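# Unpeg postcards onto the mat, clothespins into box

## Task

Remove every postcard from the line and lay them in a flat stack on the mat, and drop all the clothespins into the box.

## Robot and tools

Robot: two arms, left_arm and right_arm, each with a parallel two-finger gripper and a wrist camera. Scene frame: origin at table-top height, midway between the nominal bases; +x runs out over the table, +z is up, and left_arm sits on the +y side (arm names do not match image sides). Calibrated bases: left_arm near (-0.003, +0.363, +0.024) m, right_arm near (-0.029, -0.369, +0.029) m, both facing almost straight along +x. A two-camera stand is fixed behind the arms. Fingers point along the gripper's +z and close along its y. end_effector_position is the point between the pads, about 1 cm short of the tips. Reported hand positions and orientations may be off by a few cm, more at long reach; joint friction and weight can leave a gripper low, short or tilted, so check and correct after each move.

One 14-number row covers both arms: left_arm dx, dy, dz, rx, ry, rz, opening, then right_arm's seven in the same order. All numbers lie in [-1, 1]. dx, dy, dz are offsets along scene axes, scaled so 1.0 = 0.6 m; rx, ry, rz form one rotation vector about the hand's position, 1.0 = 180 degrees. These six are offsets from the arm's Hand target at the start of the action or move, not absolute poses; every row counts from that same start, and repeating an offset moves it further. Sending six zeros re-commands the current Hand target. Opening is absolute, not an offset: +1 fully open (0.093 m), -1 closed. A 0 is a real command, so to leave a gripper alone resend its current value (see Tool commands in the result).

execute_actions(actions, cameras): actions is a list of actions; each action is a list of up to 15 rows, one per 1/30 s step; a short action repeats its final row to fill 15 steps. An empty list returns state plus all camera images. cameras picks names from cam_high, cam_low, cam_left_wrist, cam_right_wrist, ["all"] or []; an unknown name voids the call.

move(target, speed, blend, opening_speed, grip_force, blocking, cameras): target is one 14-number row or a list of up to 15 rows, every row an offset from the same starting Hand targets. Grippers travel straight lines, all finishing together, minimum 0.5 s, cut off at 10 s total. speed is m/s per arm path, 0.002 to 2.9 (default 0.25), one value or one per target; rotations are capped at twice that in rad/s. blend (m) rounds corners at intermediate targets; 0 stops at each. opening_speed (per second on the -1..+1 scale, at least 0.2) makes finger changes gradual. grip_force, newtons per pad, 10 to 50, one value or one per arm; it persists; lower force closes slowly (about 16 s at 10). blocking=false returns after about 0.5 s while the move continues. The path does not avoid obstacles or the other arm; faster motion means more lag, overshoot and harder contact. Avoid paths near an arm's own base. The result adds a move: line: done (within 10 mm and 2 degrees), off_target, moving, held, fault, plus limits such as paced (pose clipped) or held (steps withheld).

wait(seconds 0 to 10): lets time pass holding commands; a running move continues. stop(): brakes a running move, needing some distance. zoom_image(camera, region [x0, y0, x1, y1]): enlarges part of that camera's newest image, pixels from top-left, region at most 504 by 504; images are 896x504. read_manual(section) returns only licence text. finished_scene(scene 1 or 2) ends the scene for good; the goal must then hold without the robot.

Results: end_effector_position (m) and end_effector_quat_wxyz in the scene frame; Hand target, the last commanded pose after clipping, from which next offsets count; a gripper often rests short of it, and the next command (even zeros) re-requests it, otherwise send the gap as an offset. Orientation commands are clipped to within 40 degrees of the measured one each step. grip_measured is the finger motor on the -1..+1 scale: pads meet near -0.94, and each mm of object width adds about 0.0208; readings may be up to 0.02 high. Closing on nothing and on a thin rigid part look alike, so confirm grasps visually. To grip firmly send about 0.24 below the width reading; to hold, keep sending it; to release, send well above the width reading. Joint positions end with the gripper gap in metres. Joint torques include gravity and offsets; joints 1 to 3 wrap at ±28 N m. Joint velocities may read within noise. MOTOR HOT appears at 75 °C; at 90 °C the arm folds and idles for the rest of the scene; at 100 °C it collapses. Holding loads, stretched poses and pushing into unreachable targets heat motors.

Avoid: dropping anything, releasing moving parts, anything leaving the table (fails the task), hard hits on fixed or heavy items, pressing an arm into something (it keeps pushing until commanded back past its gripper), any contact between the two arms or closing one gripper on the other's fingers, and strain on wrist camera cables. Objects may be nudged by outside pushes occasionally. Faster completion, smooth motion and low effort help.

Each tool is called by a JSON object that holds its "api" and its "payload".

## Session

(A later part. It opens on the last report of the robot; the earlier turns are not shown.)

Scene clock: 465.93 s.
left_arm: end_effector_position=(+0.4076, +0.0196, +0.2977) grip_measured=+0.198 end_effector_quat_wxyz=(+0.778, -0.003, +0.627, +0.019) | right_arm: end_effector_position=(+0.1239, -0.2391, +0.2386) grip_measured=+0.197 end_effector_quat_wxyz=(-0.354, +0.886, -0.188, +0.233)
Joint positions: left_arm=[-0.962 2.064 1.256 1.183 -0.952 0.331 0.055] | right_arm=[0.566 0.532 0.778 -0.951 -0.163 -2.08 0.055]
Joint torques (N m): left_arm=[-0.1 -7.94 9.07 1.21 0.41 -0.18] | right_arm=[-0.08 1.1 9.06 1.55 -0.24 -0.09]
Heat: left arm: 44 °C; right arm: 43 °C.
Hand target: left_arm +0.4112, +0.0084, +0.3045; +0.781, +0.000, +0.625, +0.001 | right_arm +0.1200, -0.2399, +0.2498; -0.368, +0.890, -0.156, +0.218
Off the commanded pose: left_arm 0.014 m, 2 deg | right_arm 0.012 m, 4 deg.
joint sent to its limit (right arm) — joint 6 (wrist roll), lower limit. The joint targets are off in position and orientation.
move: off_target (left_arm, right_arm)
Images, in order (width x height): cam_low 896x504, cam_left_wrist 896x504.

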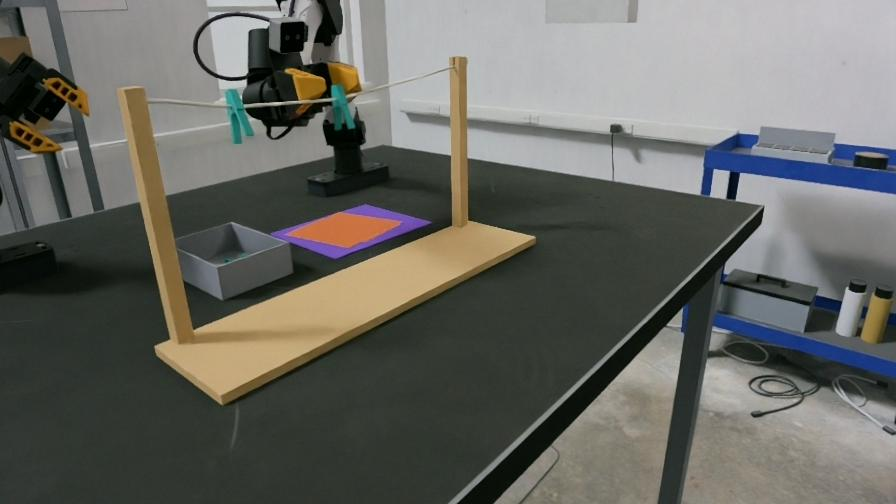

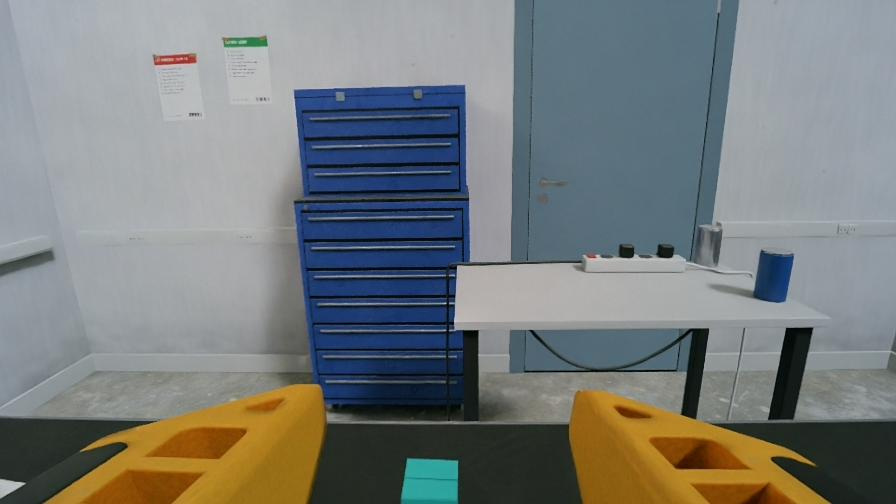

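{"api": "move", "payload": {"target": [0.01,0.006,-0.023,0,0,0,0.2,0,0,0,0,0,0,0.2], "speed": 0.08, "cameras": ["cam_low","cam_left_wrist"]}}

{"api": "zoom_image", "payload": {"camera": "cam_low", "region": [180, 20, 480, 180]}}

Scene clock: 467.10 s.
left_arm: end_effector_position=(+0.4097, +0.0146, +0.2860) grip_measured=+0.198 end_effector_quat_wxyz=(+0.775, +0.007, +0.631, +0.018) | right_arm: end_effector_position=(+0.1239, -0.2391, +0.2386) grip_measured=+0.197 end_effector_quat_wxyz=(-0.354, +0.886, -0.188, +0.233)
Joint positions: left_arm=[-0.962 2.089 1.256 1.183 -0.94 0.32 0.055] | right_arm=[0.566 0.532 0.778 -0.951 -0.163 -2.08 0.055]
Joint torques (N m): left_arm=[0.28 -7.84 7.77 1.59 0.41 -0.14] | right_arm=[-0.03 1.1 9.06 1.55 -0.23 -0.09]
Heat: left arm: 45 °C; right arm: 43 °C.
Hand target: left_arm +0.4172, +0.0120, +0.2907; +0.781, +0.000, +0.625, +0.001 | right_arm +0.1200, -0.2399, +0.2498; -0.368, +0.890, -0.156, +0.218
Off the commanded pose: left_arm 0.009 m, 2 deg | right_arm 0.012 m, 4 deg.
joint sent to its limit (right arm) — joint 6 (wrist roll), lower limit. The joint targets are off in position and orientation.
move: off_target (right_arm)
Images, in order (width x height): cam_low 896x504, cam_left_wrist 896x504.

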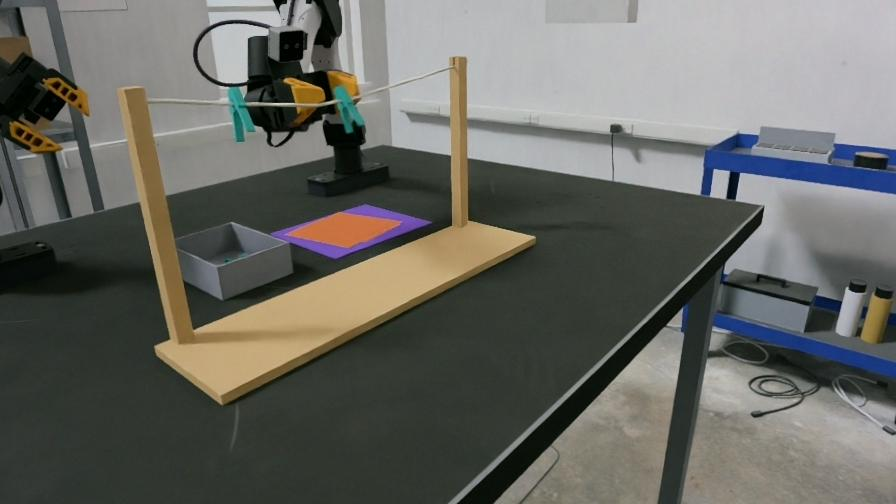

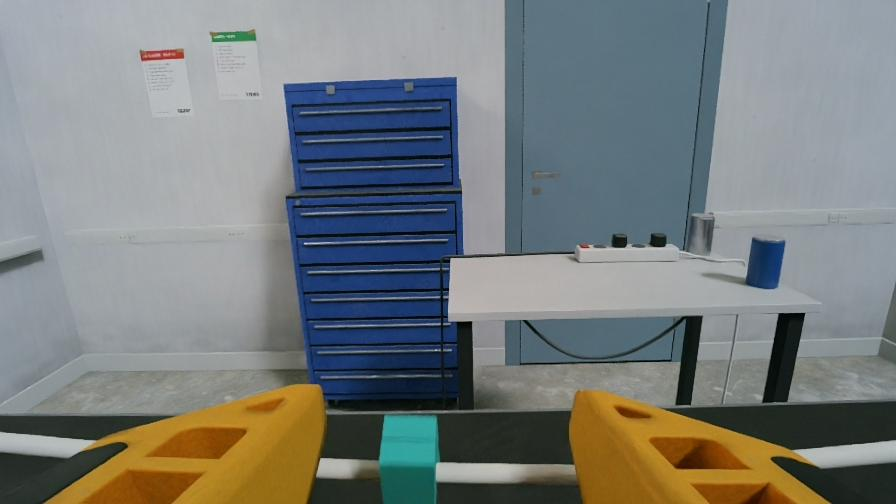

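Scaled by 1.680 from the camera's 896x504 image, which has a finer 1280x720 frame.

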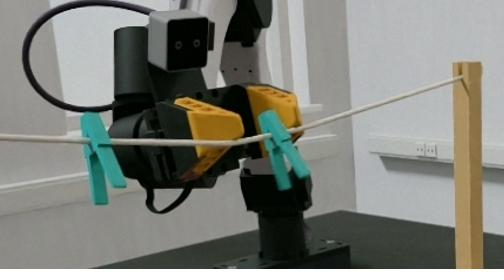

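{"api": "move", "payload": {"target": [0.003,0.010,0.008,0,0,0,0.2,0,0,0,0,0,0,0.2], "speed": 0.08, "cameras": ["cam_low","cam_left_wrist"]}}

{"api": "zoom_image", "payload": {"camera": "cam_low", "region": [180, 20, 480, 180]}}

Scene clock: 468.27 s.
left_arm: end_effector_position=(+0.4127, +0.0149, +0.2870) grip_measured=+0.198 end_effector_quat_wxyz=(+0.777, +0.009, +0.629, +0.012) | right_arm: end_effector_position=(+0.1239, -0.2391, +0.2386) grip_measured=+0.197 end_effector_quat_wxyz=(-0.354, +0.886, -0.188, +0.233)
Joint positions: left_arm=[-0.953 2.089 1.256 1.183 -0.918 0.312 0.055] | right_arm=[0.566 0.532 0.778 -0.951 -0.163 -2.08 0.055]
Joint torques (N m): left_arm=[0.49 -9.69 6.83 1.45 0.3 -0.15] | right_arm=[-0.03 1.09 9.1 1.55 -0.23 -0.09]
Heat: left arm: 45 °C; right arm: 43 °C.
Hand target: left_arm +0.4190, +0.0180, +0.2955; +0.781, +0.000, +0.625, +0.001 | right_arm +0.1200, -0.2399, +0.2498; -0.368, +0.890, -0.156, +0.218
Off the commanded pose: left_arm 0.011 m, 2 deg | right_arm 0.012 m, 4 deg.
joint sent to its limit (right arm) — joint 6 (wrist roll), lower limit. The joint targets are off in position and orientation.
move: off_target (left_arm, right_arm)
Images, in order (width x height): cam_low 896x504, cam_left_wrist 896x504.

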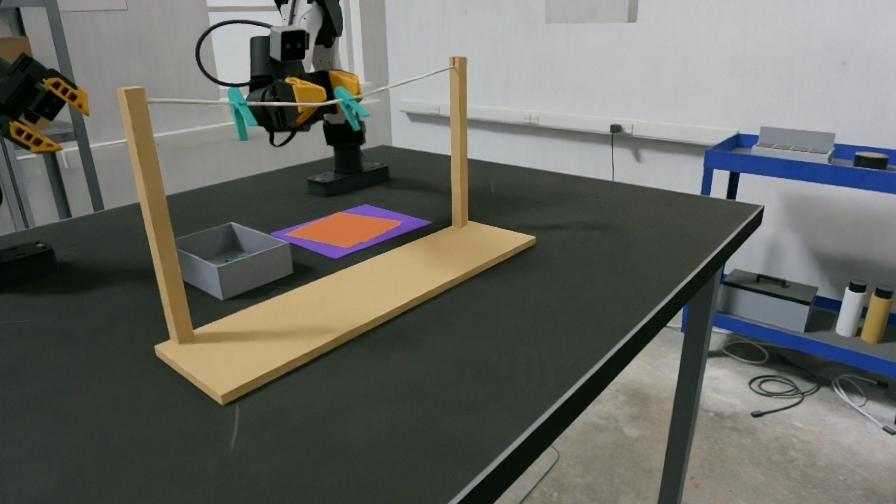

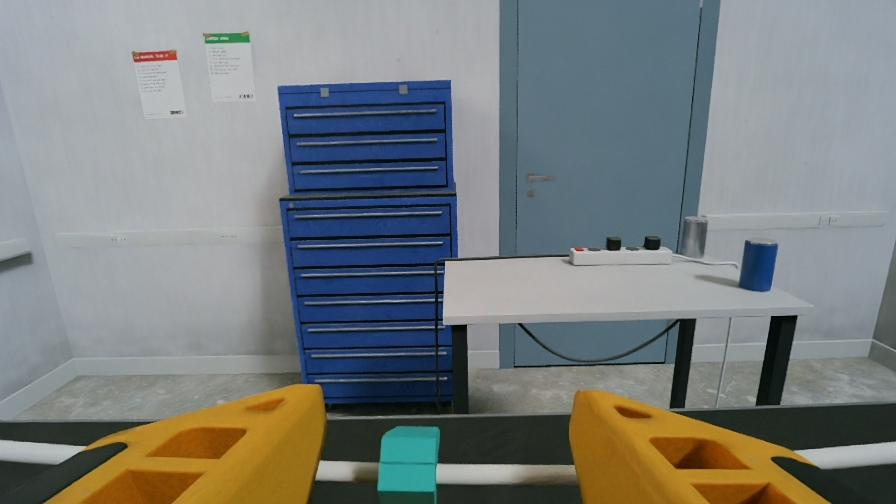

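Scaled by 1.680 from the camera's 896x504 image, which has a finer 1280x720 frame.

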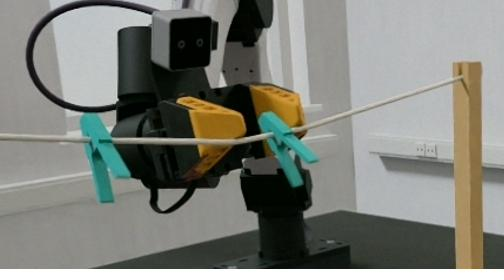

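{"api": "move", "payload": {"target": [-0.004,0.010,0.017,0,0,0,0.2,0,0,0,0,0,0,0.2], "speed": 0.08, "cameras": ["cam_low","cam_left_wrist"]}}

{"api": "zoom_image", "payload": {"camera": "cam_low", "region": [180, 20, 480, 180]}}

Scene clock: 469.37 s.
left_arm: end_effector_position=(+0.4141, +0.0160, +0.2880) grip_measured=+0.198 end_effector_quat_wxyz=(+0.778, +0.010, +0.628, +0.011) | right_arm: end_effector_position=(+0.1239, -0.2391, +0.2386) grip_measured=+0.197 end_effector_quat_wxyz=(-0.354, +0.886, -0.188, +0.233)
Joint positions: left_arm=[-0.949 2.087 1.256 1.183 -0.912 0.312 0.055] | right_arm=[0.566 0.532 0.778 -0.951 -0.163 -2.08 0.055]
Joint torques (N m): left_arm=[0.44 -12.63 5.59 1.23 0.26 -0.15] | right_arm=[-0.08 1.1 9.06 1.53 -0.24 -0.08]
Heat: left arm: 45 °C; right arm: 43 °C.
Hand target: left_arm +0.4166, +0.0240, +0.3057; +0.781, +0.000, +0.625, +0.001 | right_arm +0.1200, -0.2399, +0.2498; -0.368, +0.890, -0.156, +0.218
Off the commanded pose: left_arm 0.020 m, 2 deg | right_arm 0.012 m, 4 deg.
joint sent to its limit (right arm) — joint 6 (wrist roll), lower limit. The joint targets are off in position and orientation.
move: off_target (left_arm, right_arm)
Images, in order (width x height): cam_low 896x504, cam_left_wrist 896x504.

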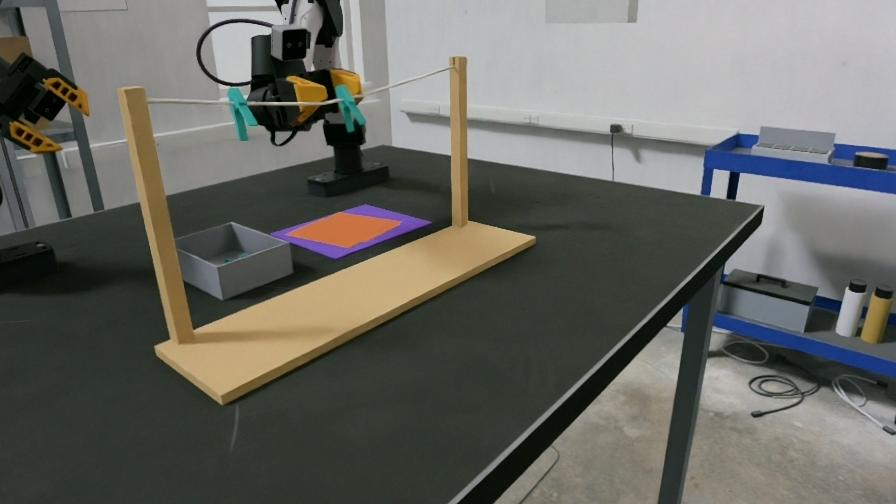

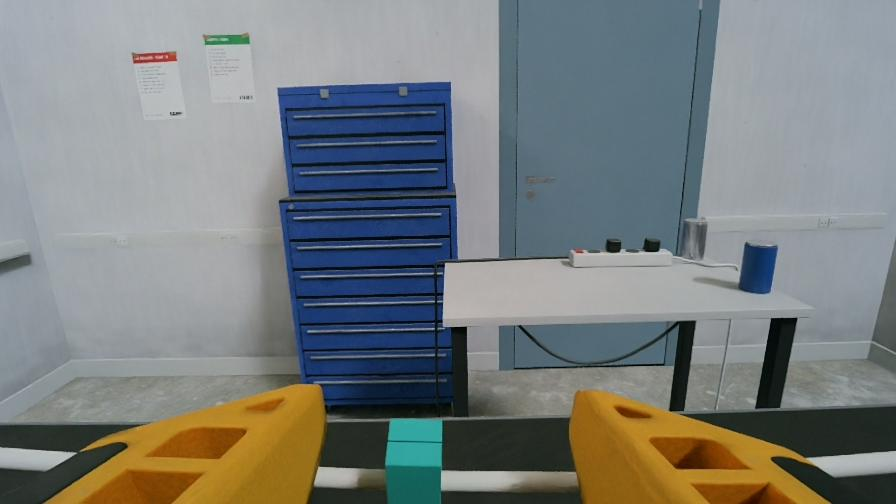

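Scaled by 1.680 from the camera's 896x504 image, which has a finer 1280x720 frame.

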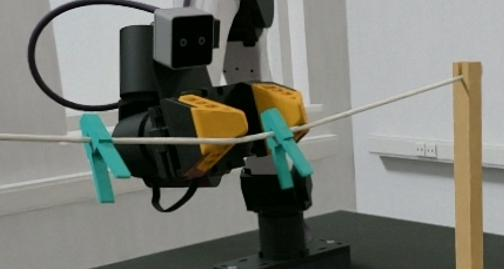

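{"api": "move", "payload": {"target": [0,0,0.005,0,0,0,-1,0,0,0,0,0,0,0.2], "opening_speed": 1.2, "cameras": ["cam_low","cam_left_wrist"]}}

{"api": "zoom_image", "payload": {"camera": "cam_low", "region": [180, 20, 480, 180]}}

Scene clock: 471.10 s.
left_arm: end_effector_position=(+0.4190, +0.0222, +0.2906) grip_measured=-0.871 end_effector_quat_wxyz=(+0.779, +0.005, +0.627, +0.015) | right_arm: end_effector_position=(+0.1239, -0.2391, +0.2386) grip_measured=+0.197 end_effector_quat_wxyz=(-0.354, +0.886, -0.188, +0.233)
Joint positions: left_arm=[-0.933 2.081 1.256 1.179 -0.907 0.311 0.003] | right_arm=[0.566 0.532 0.778 -0.951 -0.163 -2.08 0.055]
Joint torques (N m): left_arm=[0.02 -12.7 5.9 1.19 0.22 -0.12] | right_arm=[-0.06 1.07 9.07 1.56 -0.25 -0.09]
Heat: left arm: 45 °C; right arm: 42 °C.
Hand target: left_arm +0.4166, +0.0240, +0.3087; +0.781, +0.000, +0.625, +0.001 | right_arm +0.1200, -0.2399, +0.2498; -0.368, +0.890, -0.156, +0.218
Off the commanded pose: left_arm 0.018 m, 2 deg | right_arm 0.012 m, 4 deg.
joint sent to its limit (right arm) — joint 6 (wrist roll), lower limit. The joint targets are off in position and orientation.
move: off_target (left_arm, right_arm)
Images, in order (width x height): cam_low 896x504, cam_left_wrist 896x504.

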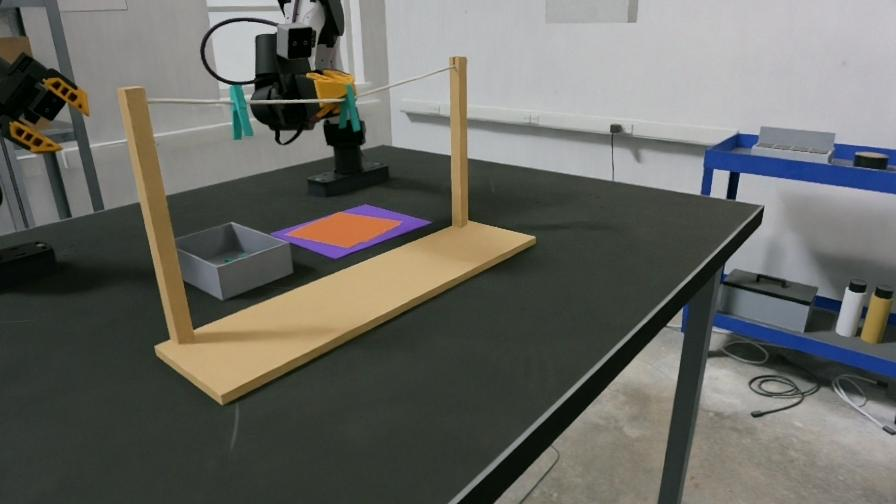

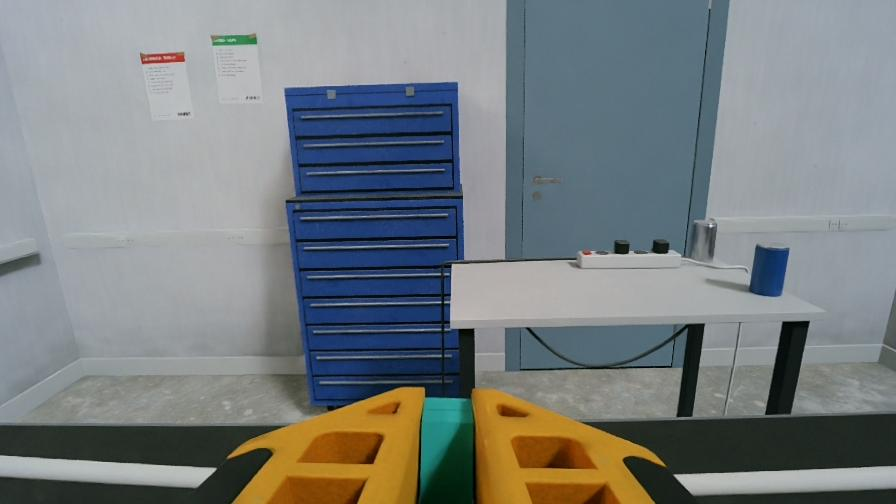

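Scaled by 1.680 from the camera's 896x504 image, which has a finer 1280x720 frame.

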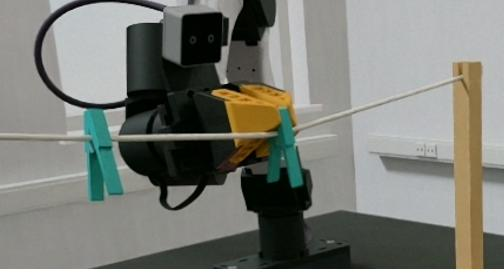

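{"api": "move", "payload": {"target": [-0.008,0.005,-0.01,0,0.52,0,-1,0,0,0,0,0,0,0.2], "speed": 0.25, "cameras": ["all"]}}

{"api": "zoom_image", "payload": {"camera": "cam_low", "region": [180, 20, 480, 180]}}

Scene clock: 475.60 s.
left_arm: end_effector_position=(+0.4130, +0.0209, +0.2956) grip_measured=-0.878 end_effector_quat_wxyz=(+0.279, +0.023, +0.949, -0.146) | right_arm: end_effector_position=(+0.1239, -0.2391, +0.2386) grip_measured=+0.197 end_effector_quat_wxyz=(-0.354, +0.886, -0.188, +0.233)
Joint positions: left_arm=[-0.737 2.352 2.826 -1.417 -0.134 -0.639 0.003] | right_arm=[0.566 0.532 0.778 -0.951 -0.163 -2.08 0.055]
Joint torques (N m): left_arm=[0.18 -9.95 8.09 1.1 -0.02 -0.05] | right_arm=[-0.06 1.09 9.09 1.56 -0.24 -0.09]
Heat: left arm: 45 °C; right arm: 43 °C.
Hand target: left_arm +0.4118, +0.0270, +0.3027; +0.079, +0.001, +0.997, +0.001 | right_arm +0.1200, -0.2399, +0.2498; -0.368, +0.890, -0.156, +0.218
Off the commanded pose: left_arm 0.009 m, 29 deg | right_arm 0.012 m, 4 deg.
elbow stopped short (left arm): the move would have taken joint 3 (elbow) straighter than the controller allows.
joint sent to its limit (right arm) — joint 6 (wrist roll), lower limit. The joint targets are off in position and orientation.
move: off_target (left_arm, right_arm)

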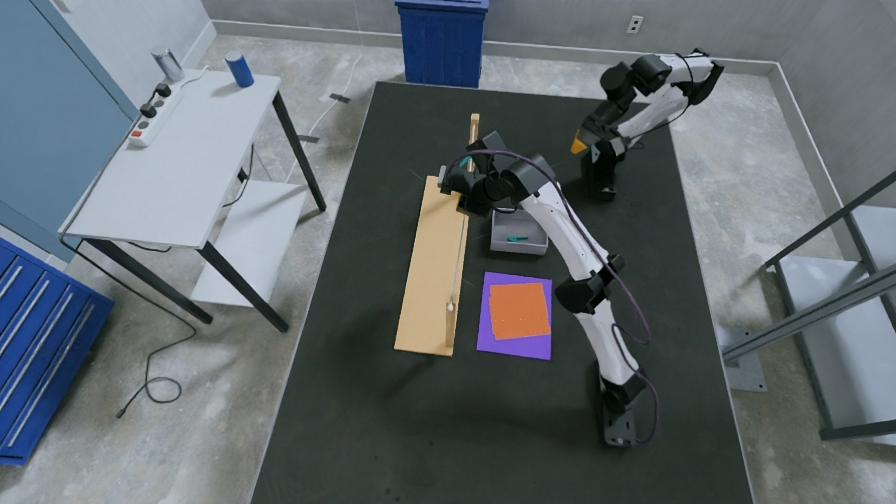

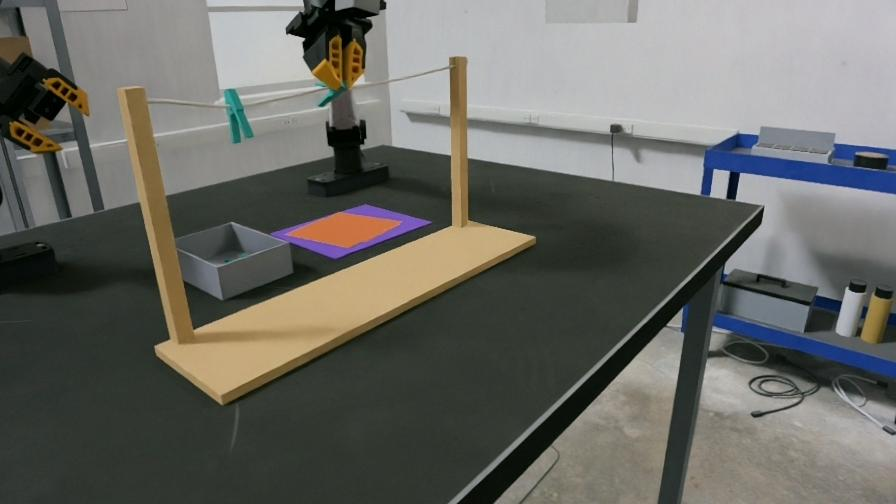

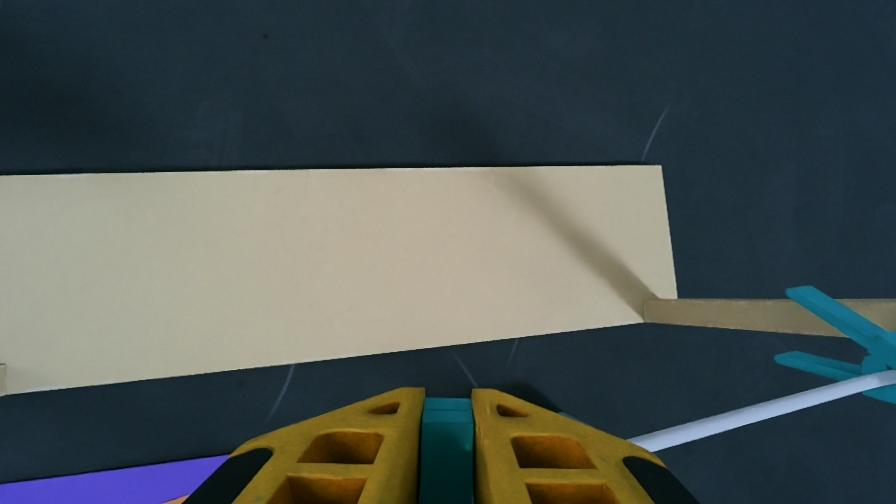

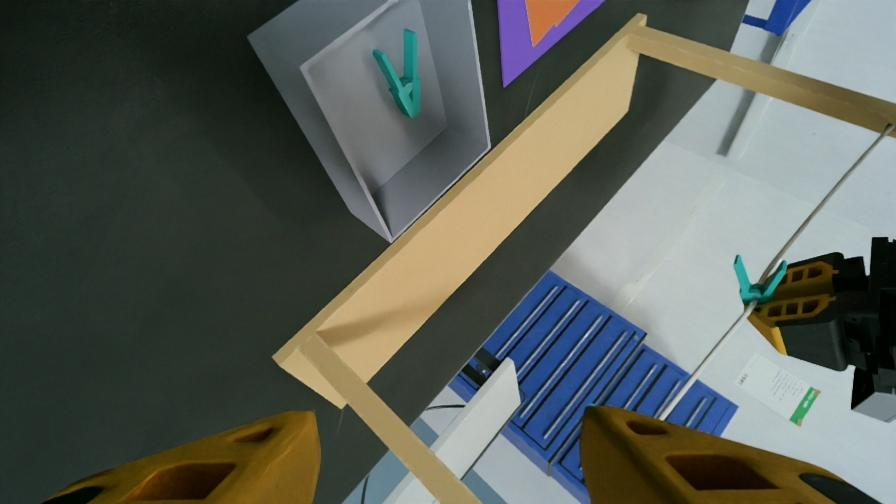

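Scaled by 1.680 from the camera's 896x504 image, which has a finer 1280x720 frame.

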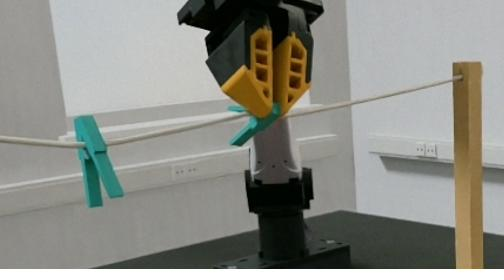

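{"api": "move", "payload": {"target": [[0,0,0,0,0,0,-1,0.12,0.12,0.02,0.247,-0.223,0,0.2],[0,0,0,0,0,0,-1,0.352,0.372,0.013,0.247,-0.223,0,0.2]], "blend": [0.03,0], "speed": 0.25, "cameras": ["all"]}}

{"api": "zoom_image", "payload": {"camera": "cam_low", "region": [180, 20, 480, 180]}}

Scene clock: 479.70 s.
left_arm: end_effector_position=(+0.4132, +0.0211, +0.2956) grip_measured=-0.878 end_effector_quat_wxyz=(+0.278, +0.022, +0.949, -0.147) | right_arm: end_effector_position=(+0.3280, -0.0142, +0.2236) grip_measured=+0.197 end_effector_quat_wxyz=(+0.672, -0.612, +0.090, -0.406)
Joint positions: left_arm=[-0.735 2.352 2.826 -1.417 -0.131 -0.64 0.003] | right_arm=[0.734 2.02 0.769 1.491 -0.141 -1.933 0.055]
Joint torques (N m): left_arm=[0.2 -9.94 8.09 1.09 -0.03 -0.07] | right_arm=[0.59 -7.88 6.95 2.89 0.22 0.2]
Heat: left arm: 46 °C; right arm: 43 °C.
Hand target: left_arm +0.4118, +0.0270, +0.3027; +0.079, +0.001, +0.997, +0.001 | right_arm +0.3312, -0.0167, +0.2576; +0.701, -0.562, +0.092, -0.429
Off the commanded pose: left_arm 0.009 m, 29 deg | right_arm 0.034 m, 7 deg.
elbow stopped short (left arm): the move would have taken joint 3 (elbow) straighter than the controller allows.
move: off_target (left_arm, right_arm)

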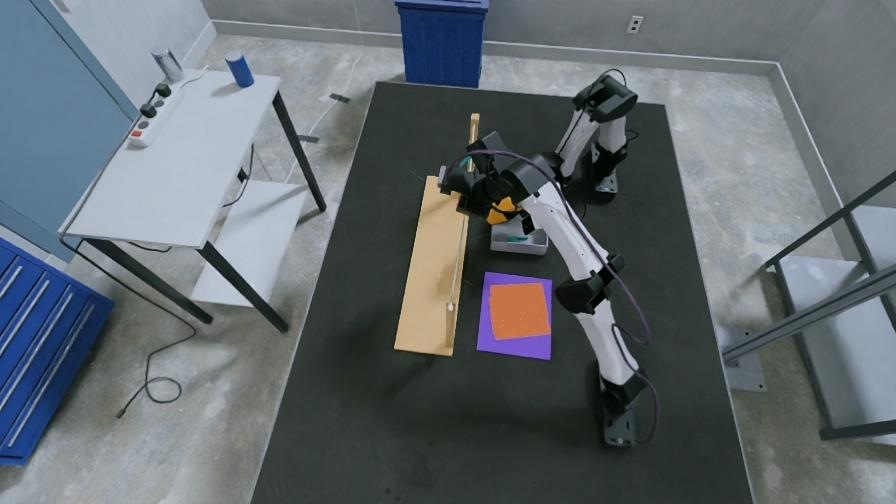

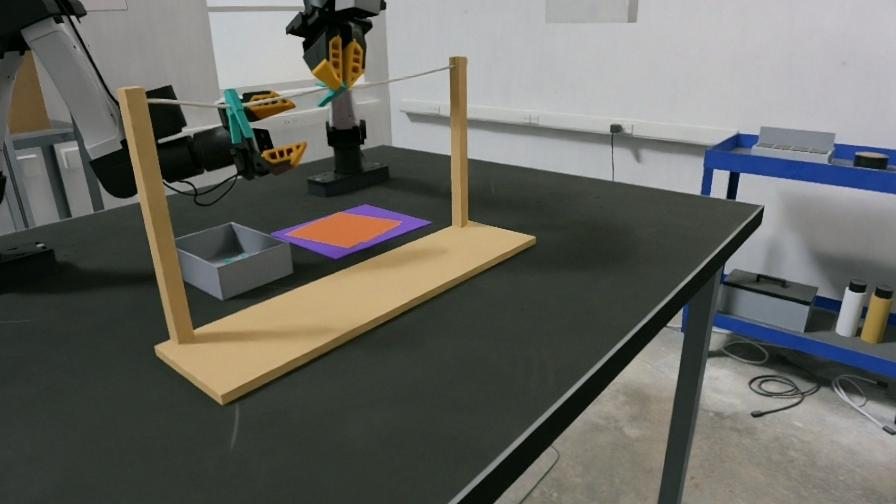

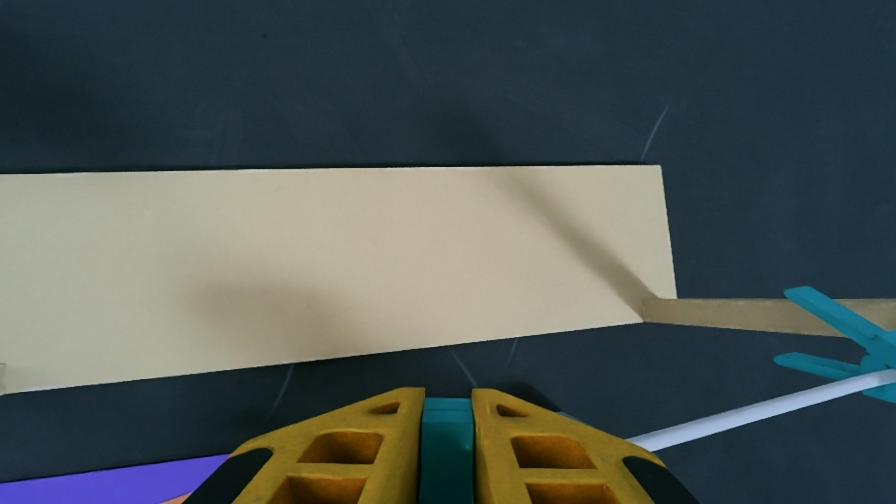

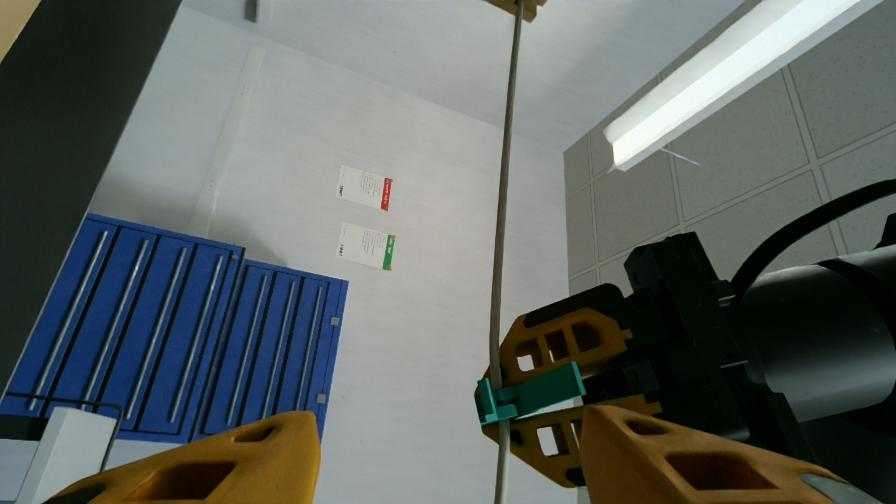

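Scaled by 1.680 from the camera's 896x504 image, which has a finer 1280x720 frame.

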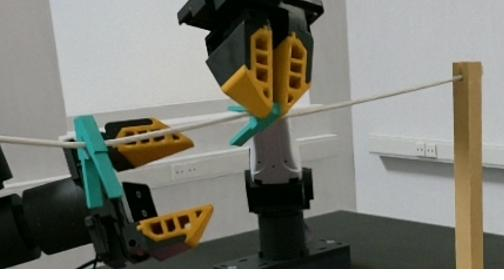

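{"api": "move", "payload": {"target": [0,0,0,0,0,0,-1,0.022,-0.005,0.063,0,0.078,0,0.2], "speed": 0.12, "cameras": ["cam_low","cam_right_wrist"]}}

Scene clock: 482.27 s.
left_arm: end_effector_position=(+0.4132, +0.0211, +0.2956) grip_measured=-0.878 end_effector_quat_wxyz=(+0.278, +0.022, +0.949, -0.147) | right_arm: end_effector_position=(+0.3367, -0.0146, +0.2677) grip_measured=+0.197 end_effector_quat_wxyz=(+0.675, -0.630, +0.164, -0.347)
Joint positions: left_arm=[-0.735 2.352 2.826 -1.417 -0.131 -0.64 0.003] | right_arm=[0.734 1.809 0.838 1.124 -0.104 -1.775 0.055]
Joint torques (N m): left_arm=[0.25 -9.87 8.12 1.09 -0.03 -0.07] | right_arm=[-0.14 -10.24 8.44 1.79 0.17 0.23]
Heat: left arm: 46 °C; right arm: 43 °C.
Hand target: left_arm +0.4118, +0.0270, +0.3027; +0.079, +0.001, +0.997, +0.001 | right_arm +0.3444, -0.0197, +0.2954; +0.685, -0.610, +0.177, -0.357
Off the commanded pose: left_arm 0.009 m, 29 deg | right_arm 0.029 m, 3 deg.
elbow stopped short (left arm): the move would have taken joint 3 (elbow) straighter than the controller allows.
move: off_target (left_arm, right_arm)
Images, in order (width x height): cam_low 896x504, cam_right_wrist 896x504.

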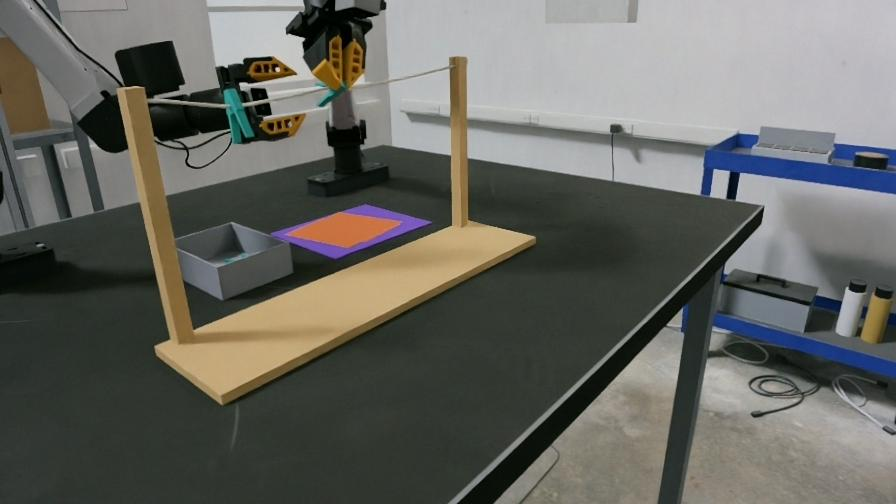

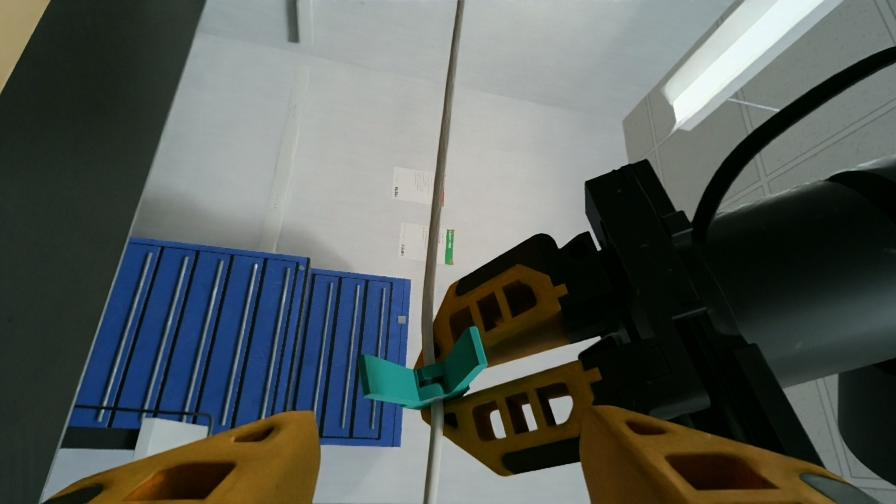

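{"api": "move", "payload": {"target": [0,0,0,0,0,0,-1,0.030,0.032,0.0,0,0,0,0.2], "speed": 0.08, "cameras": ["cam_low","cam_right_wrist"]}}

Scene clock: 483.53 s.
left_arm: end_effector_position=(+0.4145, +0.0226, +0.2955) grip_measured=-0.878 end_effector_quat_wxyz=(+0.278, +0.025, +0.949, -0.146) | right_arm: end_effector_position=(+0.3531, -0.0012, +0.2863) grip_measured=+0.197 end_effector_quat_wxyz=(+0.685, -0.615, +0.161, -0.356)
Joint positions: left_arm=[-0.731 2.352 2.826 -1.417 -0.128 -0.631 0.003] | right_arm=[0.734 1.858 0.95 1.103 -0.098 -1.775 0.055]
Joint torques (N m): left_arm=[0.24 -9.89 8.06 1.09 -0.05 -0.07] | right_arm=[0.32 -7.8 8.92 1.68 0.19 0.23]
Heat: left arm: 46 °C; right arm: 43 °C.
Hand target: left_arm +0.4118, +0.0270, +0.3027; +0.079, +0.001, +0.997, +0.001 | right_arm +0.3624, -0.0005, +0.2954; +0.685, -0.610, +0.177, -0.357
Off the commanded pose: left_arm 0.009 m, 29 deg | right_arm 0.013 m, 2 deg.
elbow stopped short (left arm): the move would have taken joint 3 (elbow) straighter than the controller allows.
move: off_target (left_arm, right_arm)
Images, in order (width x height): cam_low 896x504, cam_right_wrist 896x504.

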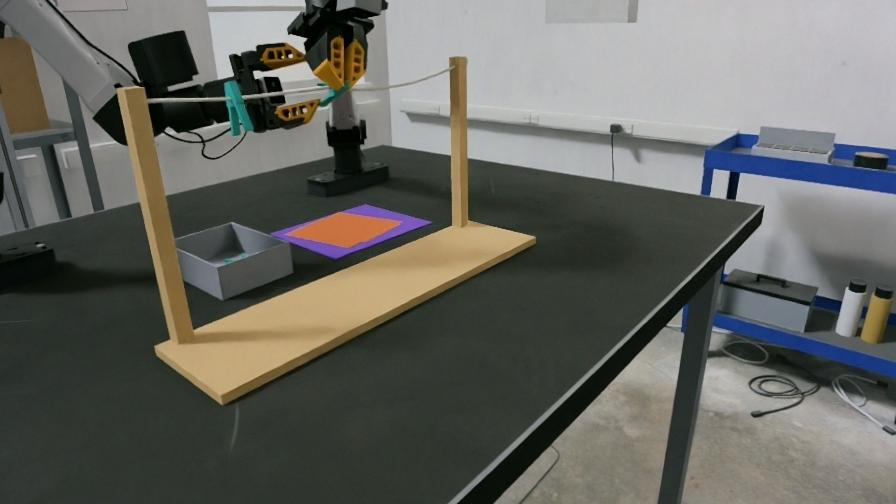

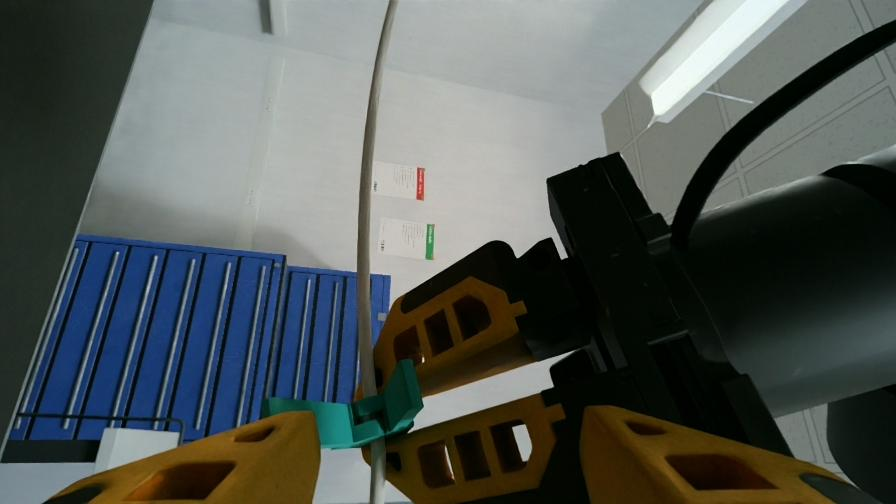

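{"api": "move", "payload": {"target": [0,0,0,0,0,0,-1,0.003,-0.005,-0.045,0,0,0,0.2], "speed": 0.08, "cameras": ["cam_low","cam_right_wrist"]}}

Scene clock: 484.87 s.
left_arm: end_effector_position=(+0.4172, +0.0245, +0.2924) grip_measured=-0.878 end_effector_quat_wxyz=(+0.278, +0.022, +0.950, -0.142) | right_arm: end_effector_position=(+0.3553, +0.0009, +0.2797) grip_measured=+0.197 end_effector_quat_wxyz=(+0.693, -0.604, +0.157, -0.361)
Joint positions: left_arm=[-0.726 2.359 2.826 -1.417 -0.133 -0.631 0.003] | right_arm=[0.734 1.908 0.95 1.184 -0.098 -1.775 0.055]
Joint torques (N m): left_arm=[-0.02 -10.52 8.1 1.09 -0.05 -0.06] | right_arm=[-0.31 -6.74 4.94 1.93 0.11 0.22]
Heat: left arm: 46 °C; right arm: 43 °C.
Hand target: left_arm +0.4118, +0.0270, +0.3027; +0.079, +0.001, +0.997, +0.001 | right_arm +0.3642, -0.0035, +0.2684; +0.685, -0.610, +0.177, -0.357
Off the commanded pose: left_arm 0.012 m, 29 deg | right_arm 0.015 m, 3 deg.
elbow stopped short (left arm): the move would have taken joint 3 (elbow) straighter than the controller allows.
move: off_target (left_arm, right_arm)
Images, in order (width x height): cam_low 896x504, cam_right_wrist 896x504.

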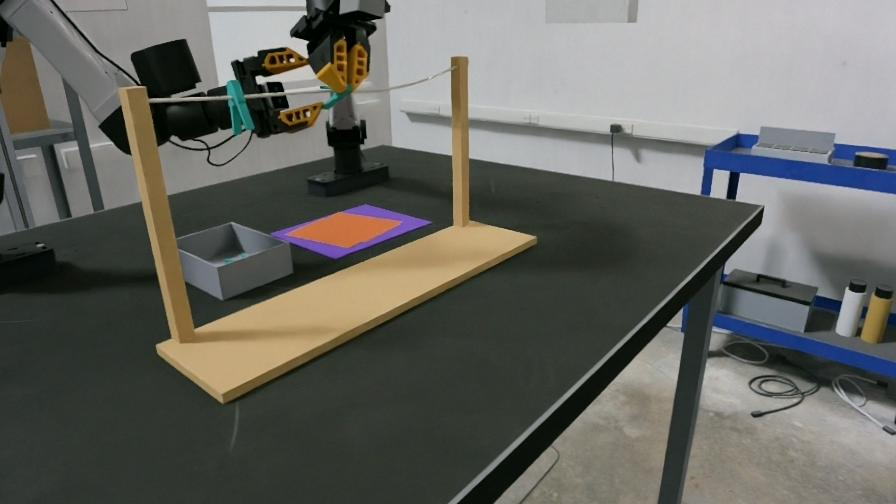

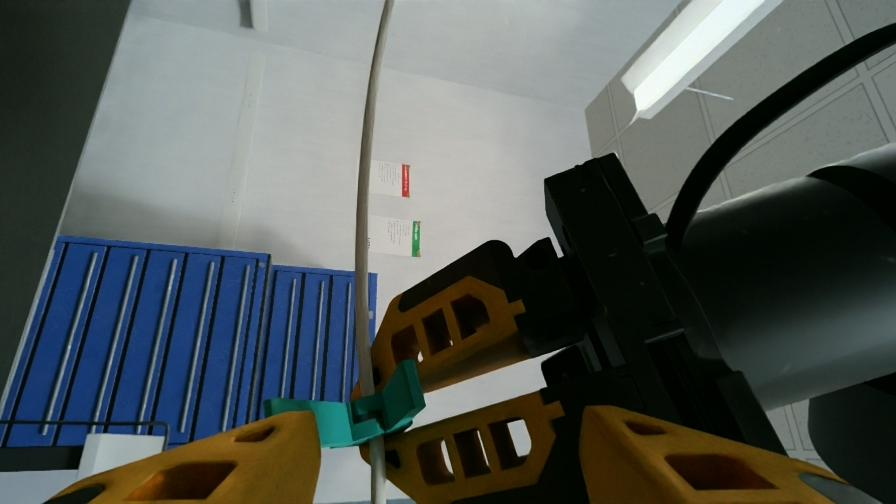

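{"api": "move", "payload": {"target": [[0,0,0,0,0,0,-1,-0.03,-0.045,0.005,0,0,0,0.2],[0,0,0,0,0,0,-1,-0.03,-0.045,-0.02,0,0,0,0.2]], "speed": 0.08, "cameras": ["cam_low","cam_right_wrist"]}}

Scene clock: 486.70 s.
left_arm: end_effector_position=(+0.4157, +0.0234, +0.2924) grip_measured=-0.878 end_effector_quat_wxyz=(+0.275, +0.019, +0.950, -0.145) | right_arm: end_effector_position=(+0.3518, -0.0313, +0.2412) grip_measured=+0.197 end_effector_quat_wxyz=(+0.660, -0.633, +0.187, -0.360)
Joint positions: left_arm=[-0.728 2.359 2.828 -1.42 -0.126 -0.642 0.003] | right_arm=[0.695 1.868 0.804 1.195 -0.086 -1.771 0.055]
Joint torques (N m): left_arm=[-0.05 -10.48 8.01 1.1 -0.07 -0.07] | right_arm=[-0.2 -7.61 4.33 2.78 -0.17 0.23]
Heat: left arm: 47 °C; right arm: 44 °C.
Hand target: left_arm +0.4118, +0.0270, +0.3027; +0.079, +0.001, +0.997, +0.001 | right_arm +0.3462, -0.0305, +0.2564; +0.685, -0.610, +0.177, -0.357
Off the commanded pose: left_arm 0.012 m, 29 deg | right_arm 0.016 m, 4 deg.
elbow stopped short (left arm): the move would have taken joint 3 (elbow) straighter than the controller allows.
move: off_target (left_arm, right_arm)
Images, in order (width x height): cam_low 896x504, cam_right_wrist 896x504.

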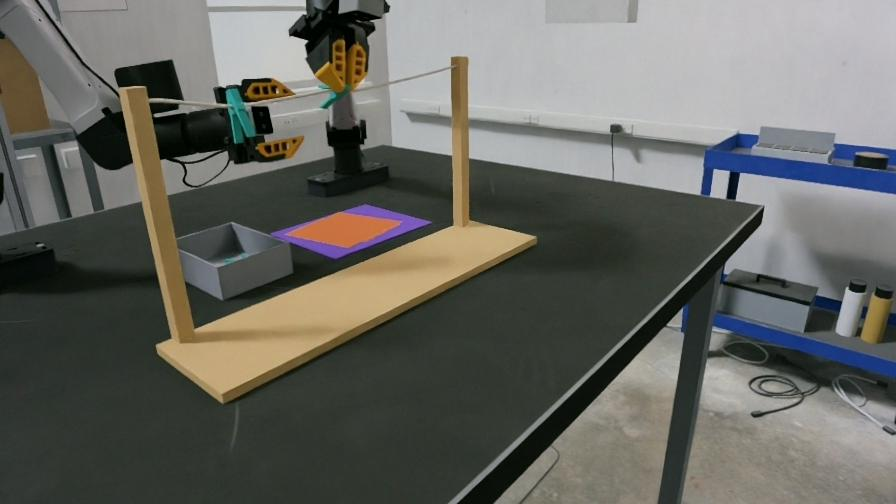

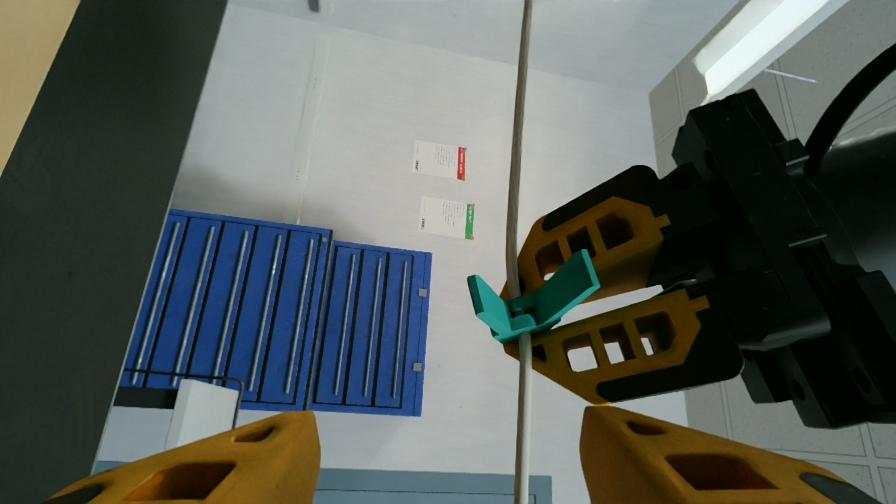

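{"api": "move", "payload": {"target": [0,0,0,0,0,0,-1,0.005,0.045,0.037,0,0,0,0.2], "speed": 0.08, "cameras": ["cam_low","cam_right_wrist"]}}

Scene clock: 488.17 s.
left_arm: end_effector_position=(+0.4157, +0.0234, +0.2924) grip_measured=-0.878 end_effector_quat_wxyz=(+0.275, +0.019, +0.950, -0.145) | right_arm: end_effector_position=(+0.3413, -0.0042, +0.2672) grip_measured=+0.197 end_effector_quat_wxyz=(+0.684, -0.617, +0.165, -0.352)
Joint positions: left_arm=[-0.728 2.359 2.828 -1.42 -0.126 -0.642 0.003] | right_arm=[0.75 1.868 0.876 1.178 -0.08 -1.771 0.055]
Joint torques (N m): left_arm=[-0.02 -10.5 8.01 1.09 -0.06 -0.06] | right_arm=[0.46 -8.09 8.23 1.76 0.18 0.13]
Heat: left arm: 47 °C; right arm: 44 °C.
Hand target: left_arm +0.4118, +0.0270, +0.3027; +0.079, +0.001, +0.997, +0.001 | right_arm +0.3492, -0.0035, +0.2786; +0.685, -0.610, +0.177, -0.357
Off the commanded pose: left_arm 0.012 m, 29 deg | right_arm 0.014 m, 2 deg.
elbow stopped short (left arm): the move would have taken joint 3 (elbow) straighter than the controller allows.
move: off_target (left_arm, right_arm)
Images, in order (width x height): cam_low 896x504, cam_right_wrist 896x504.

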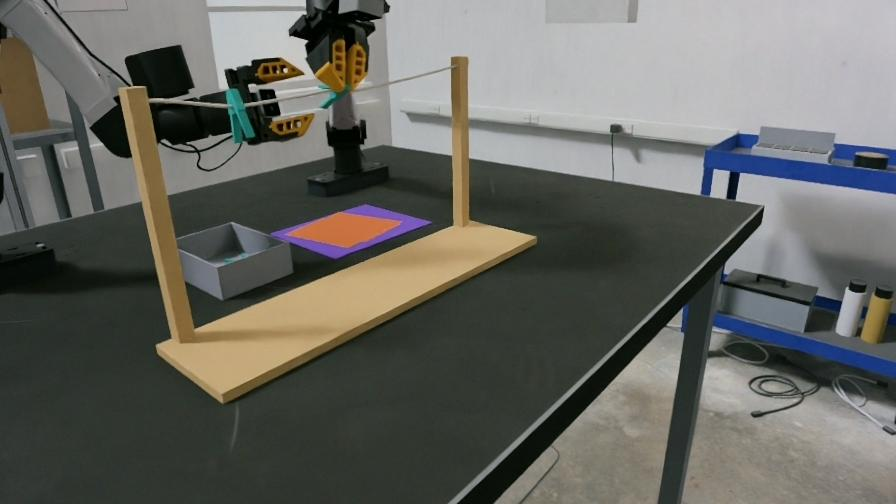

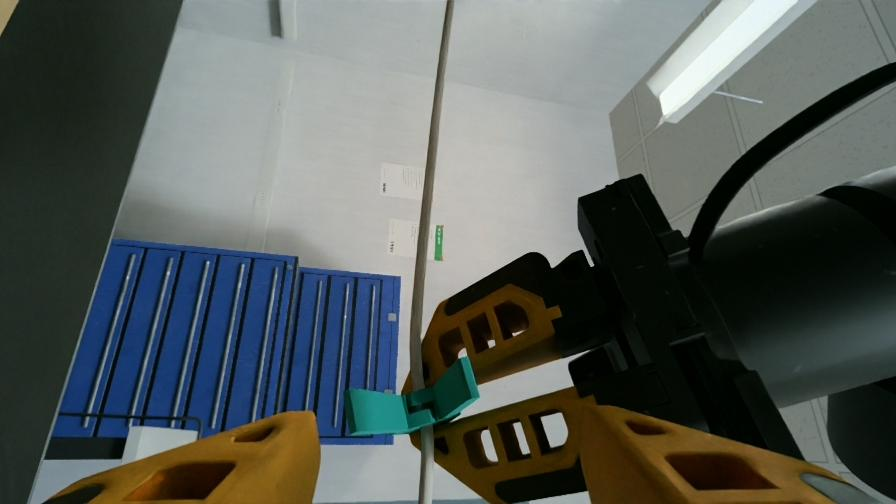

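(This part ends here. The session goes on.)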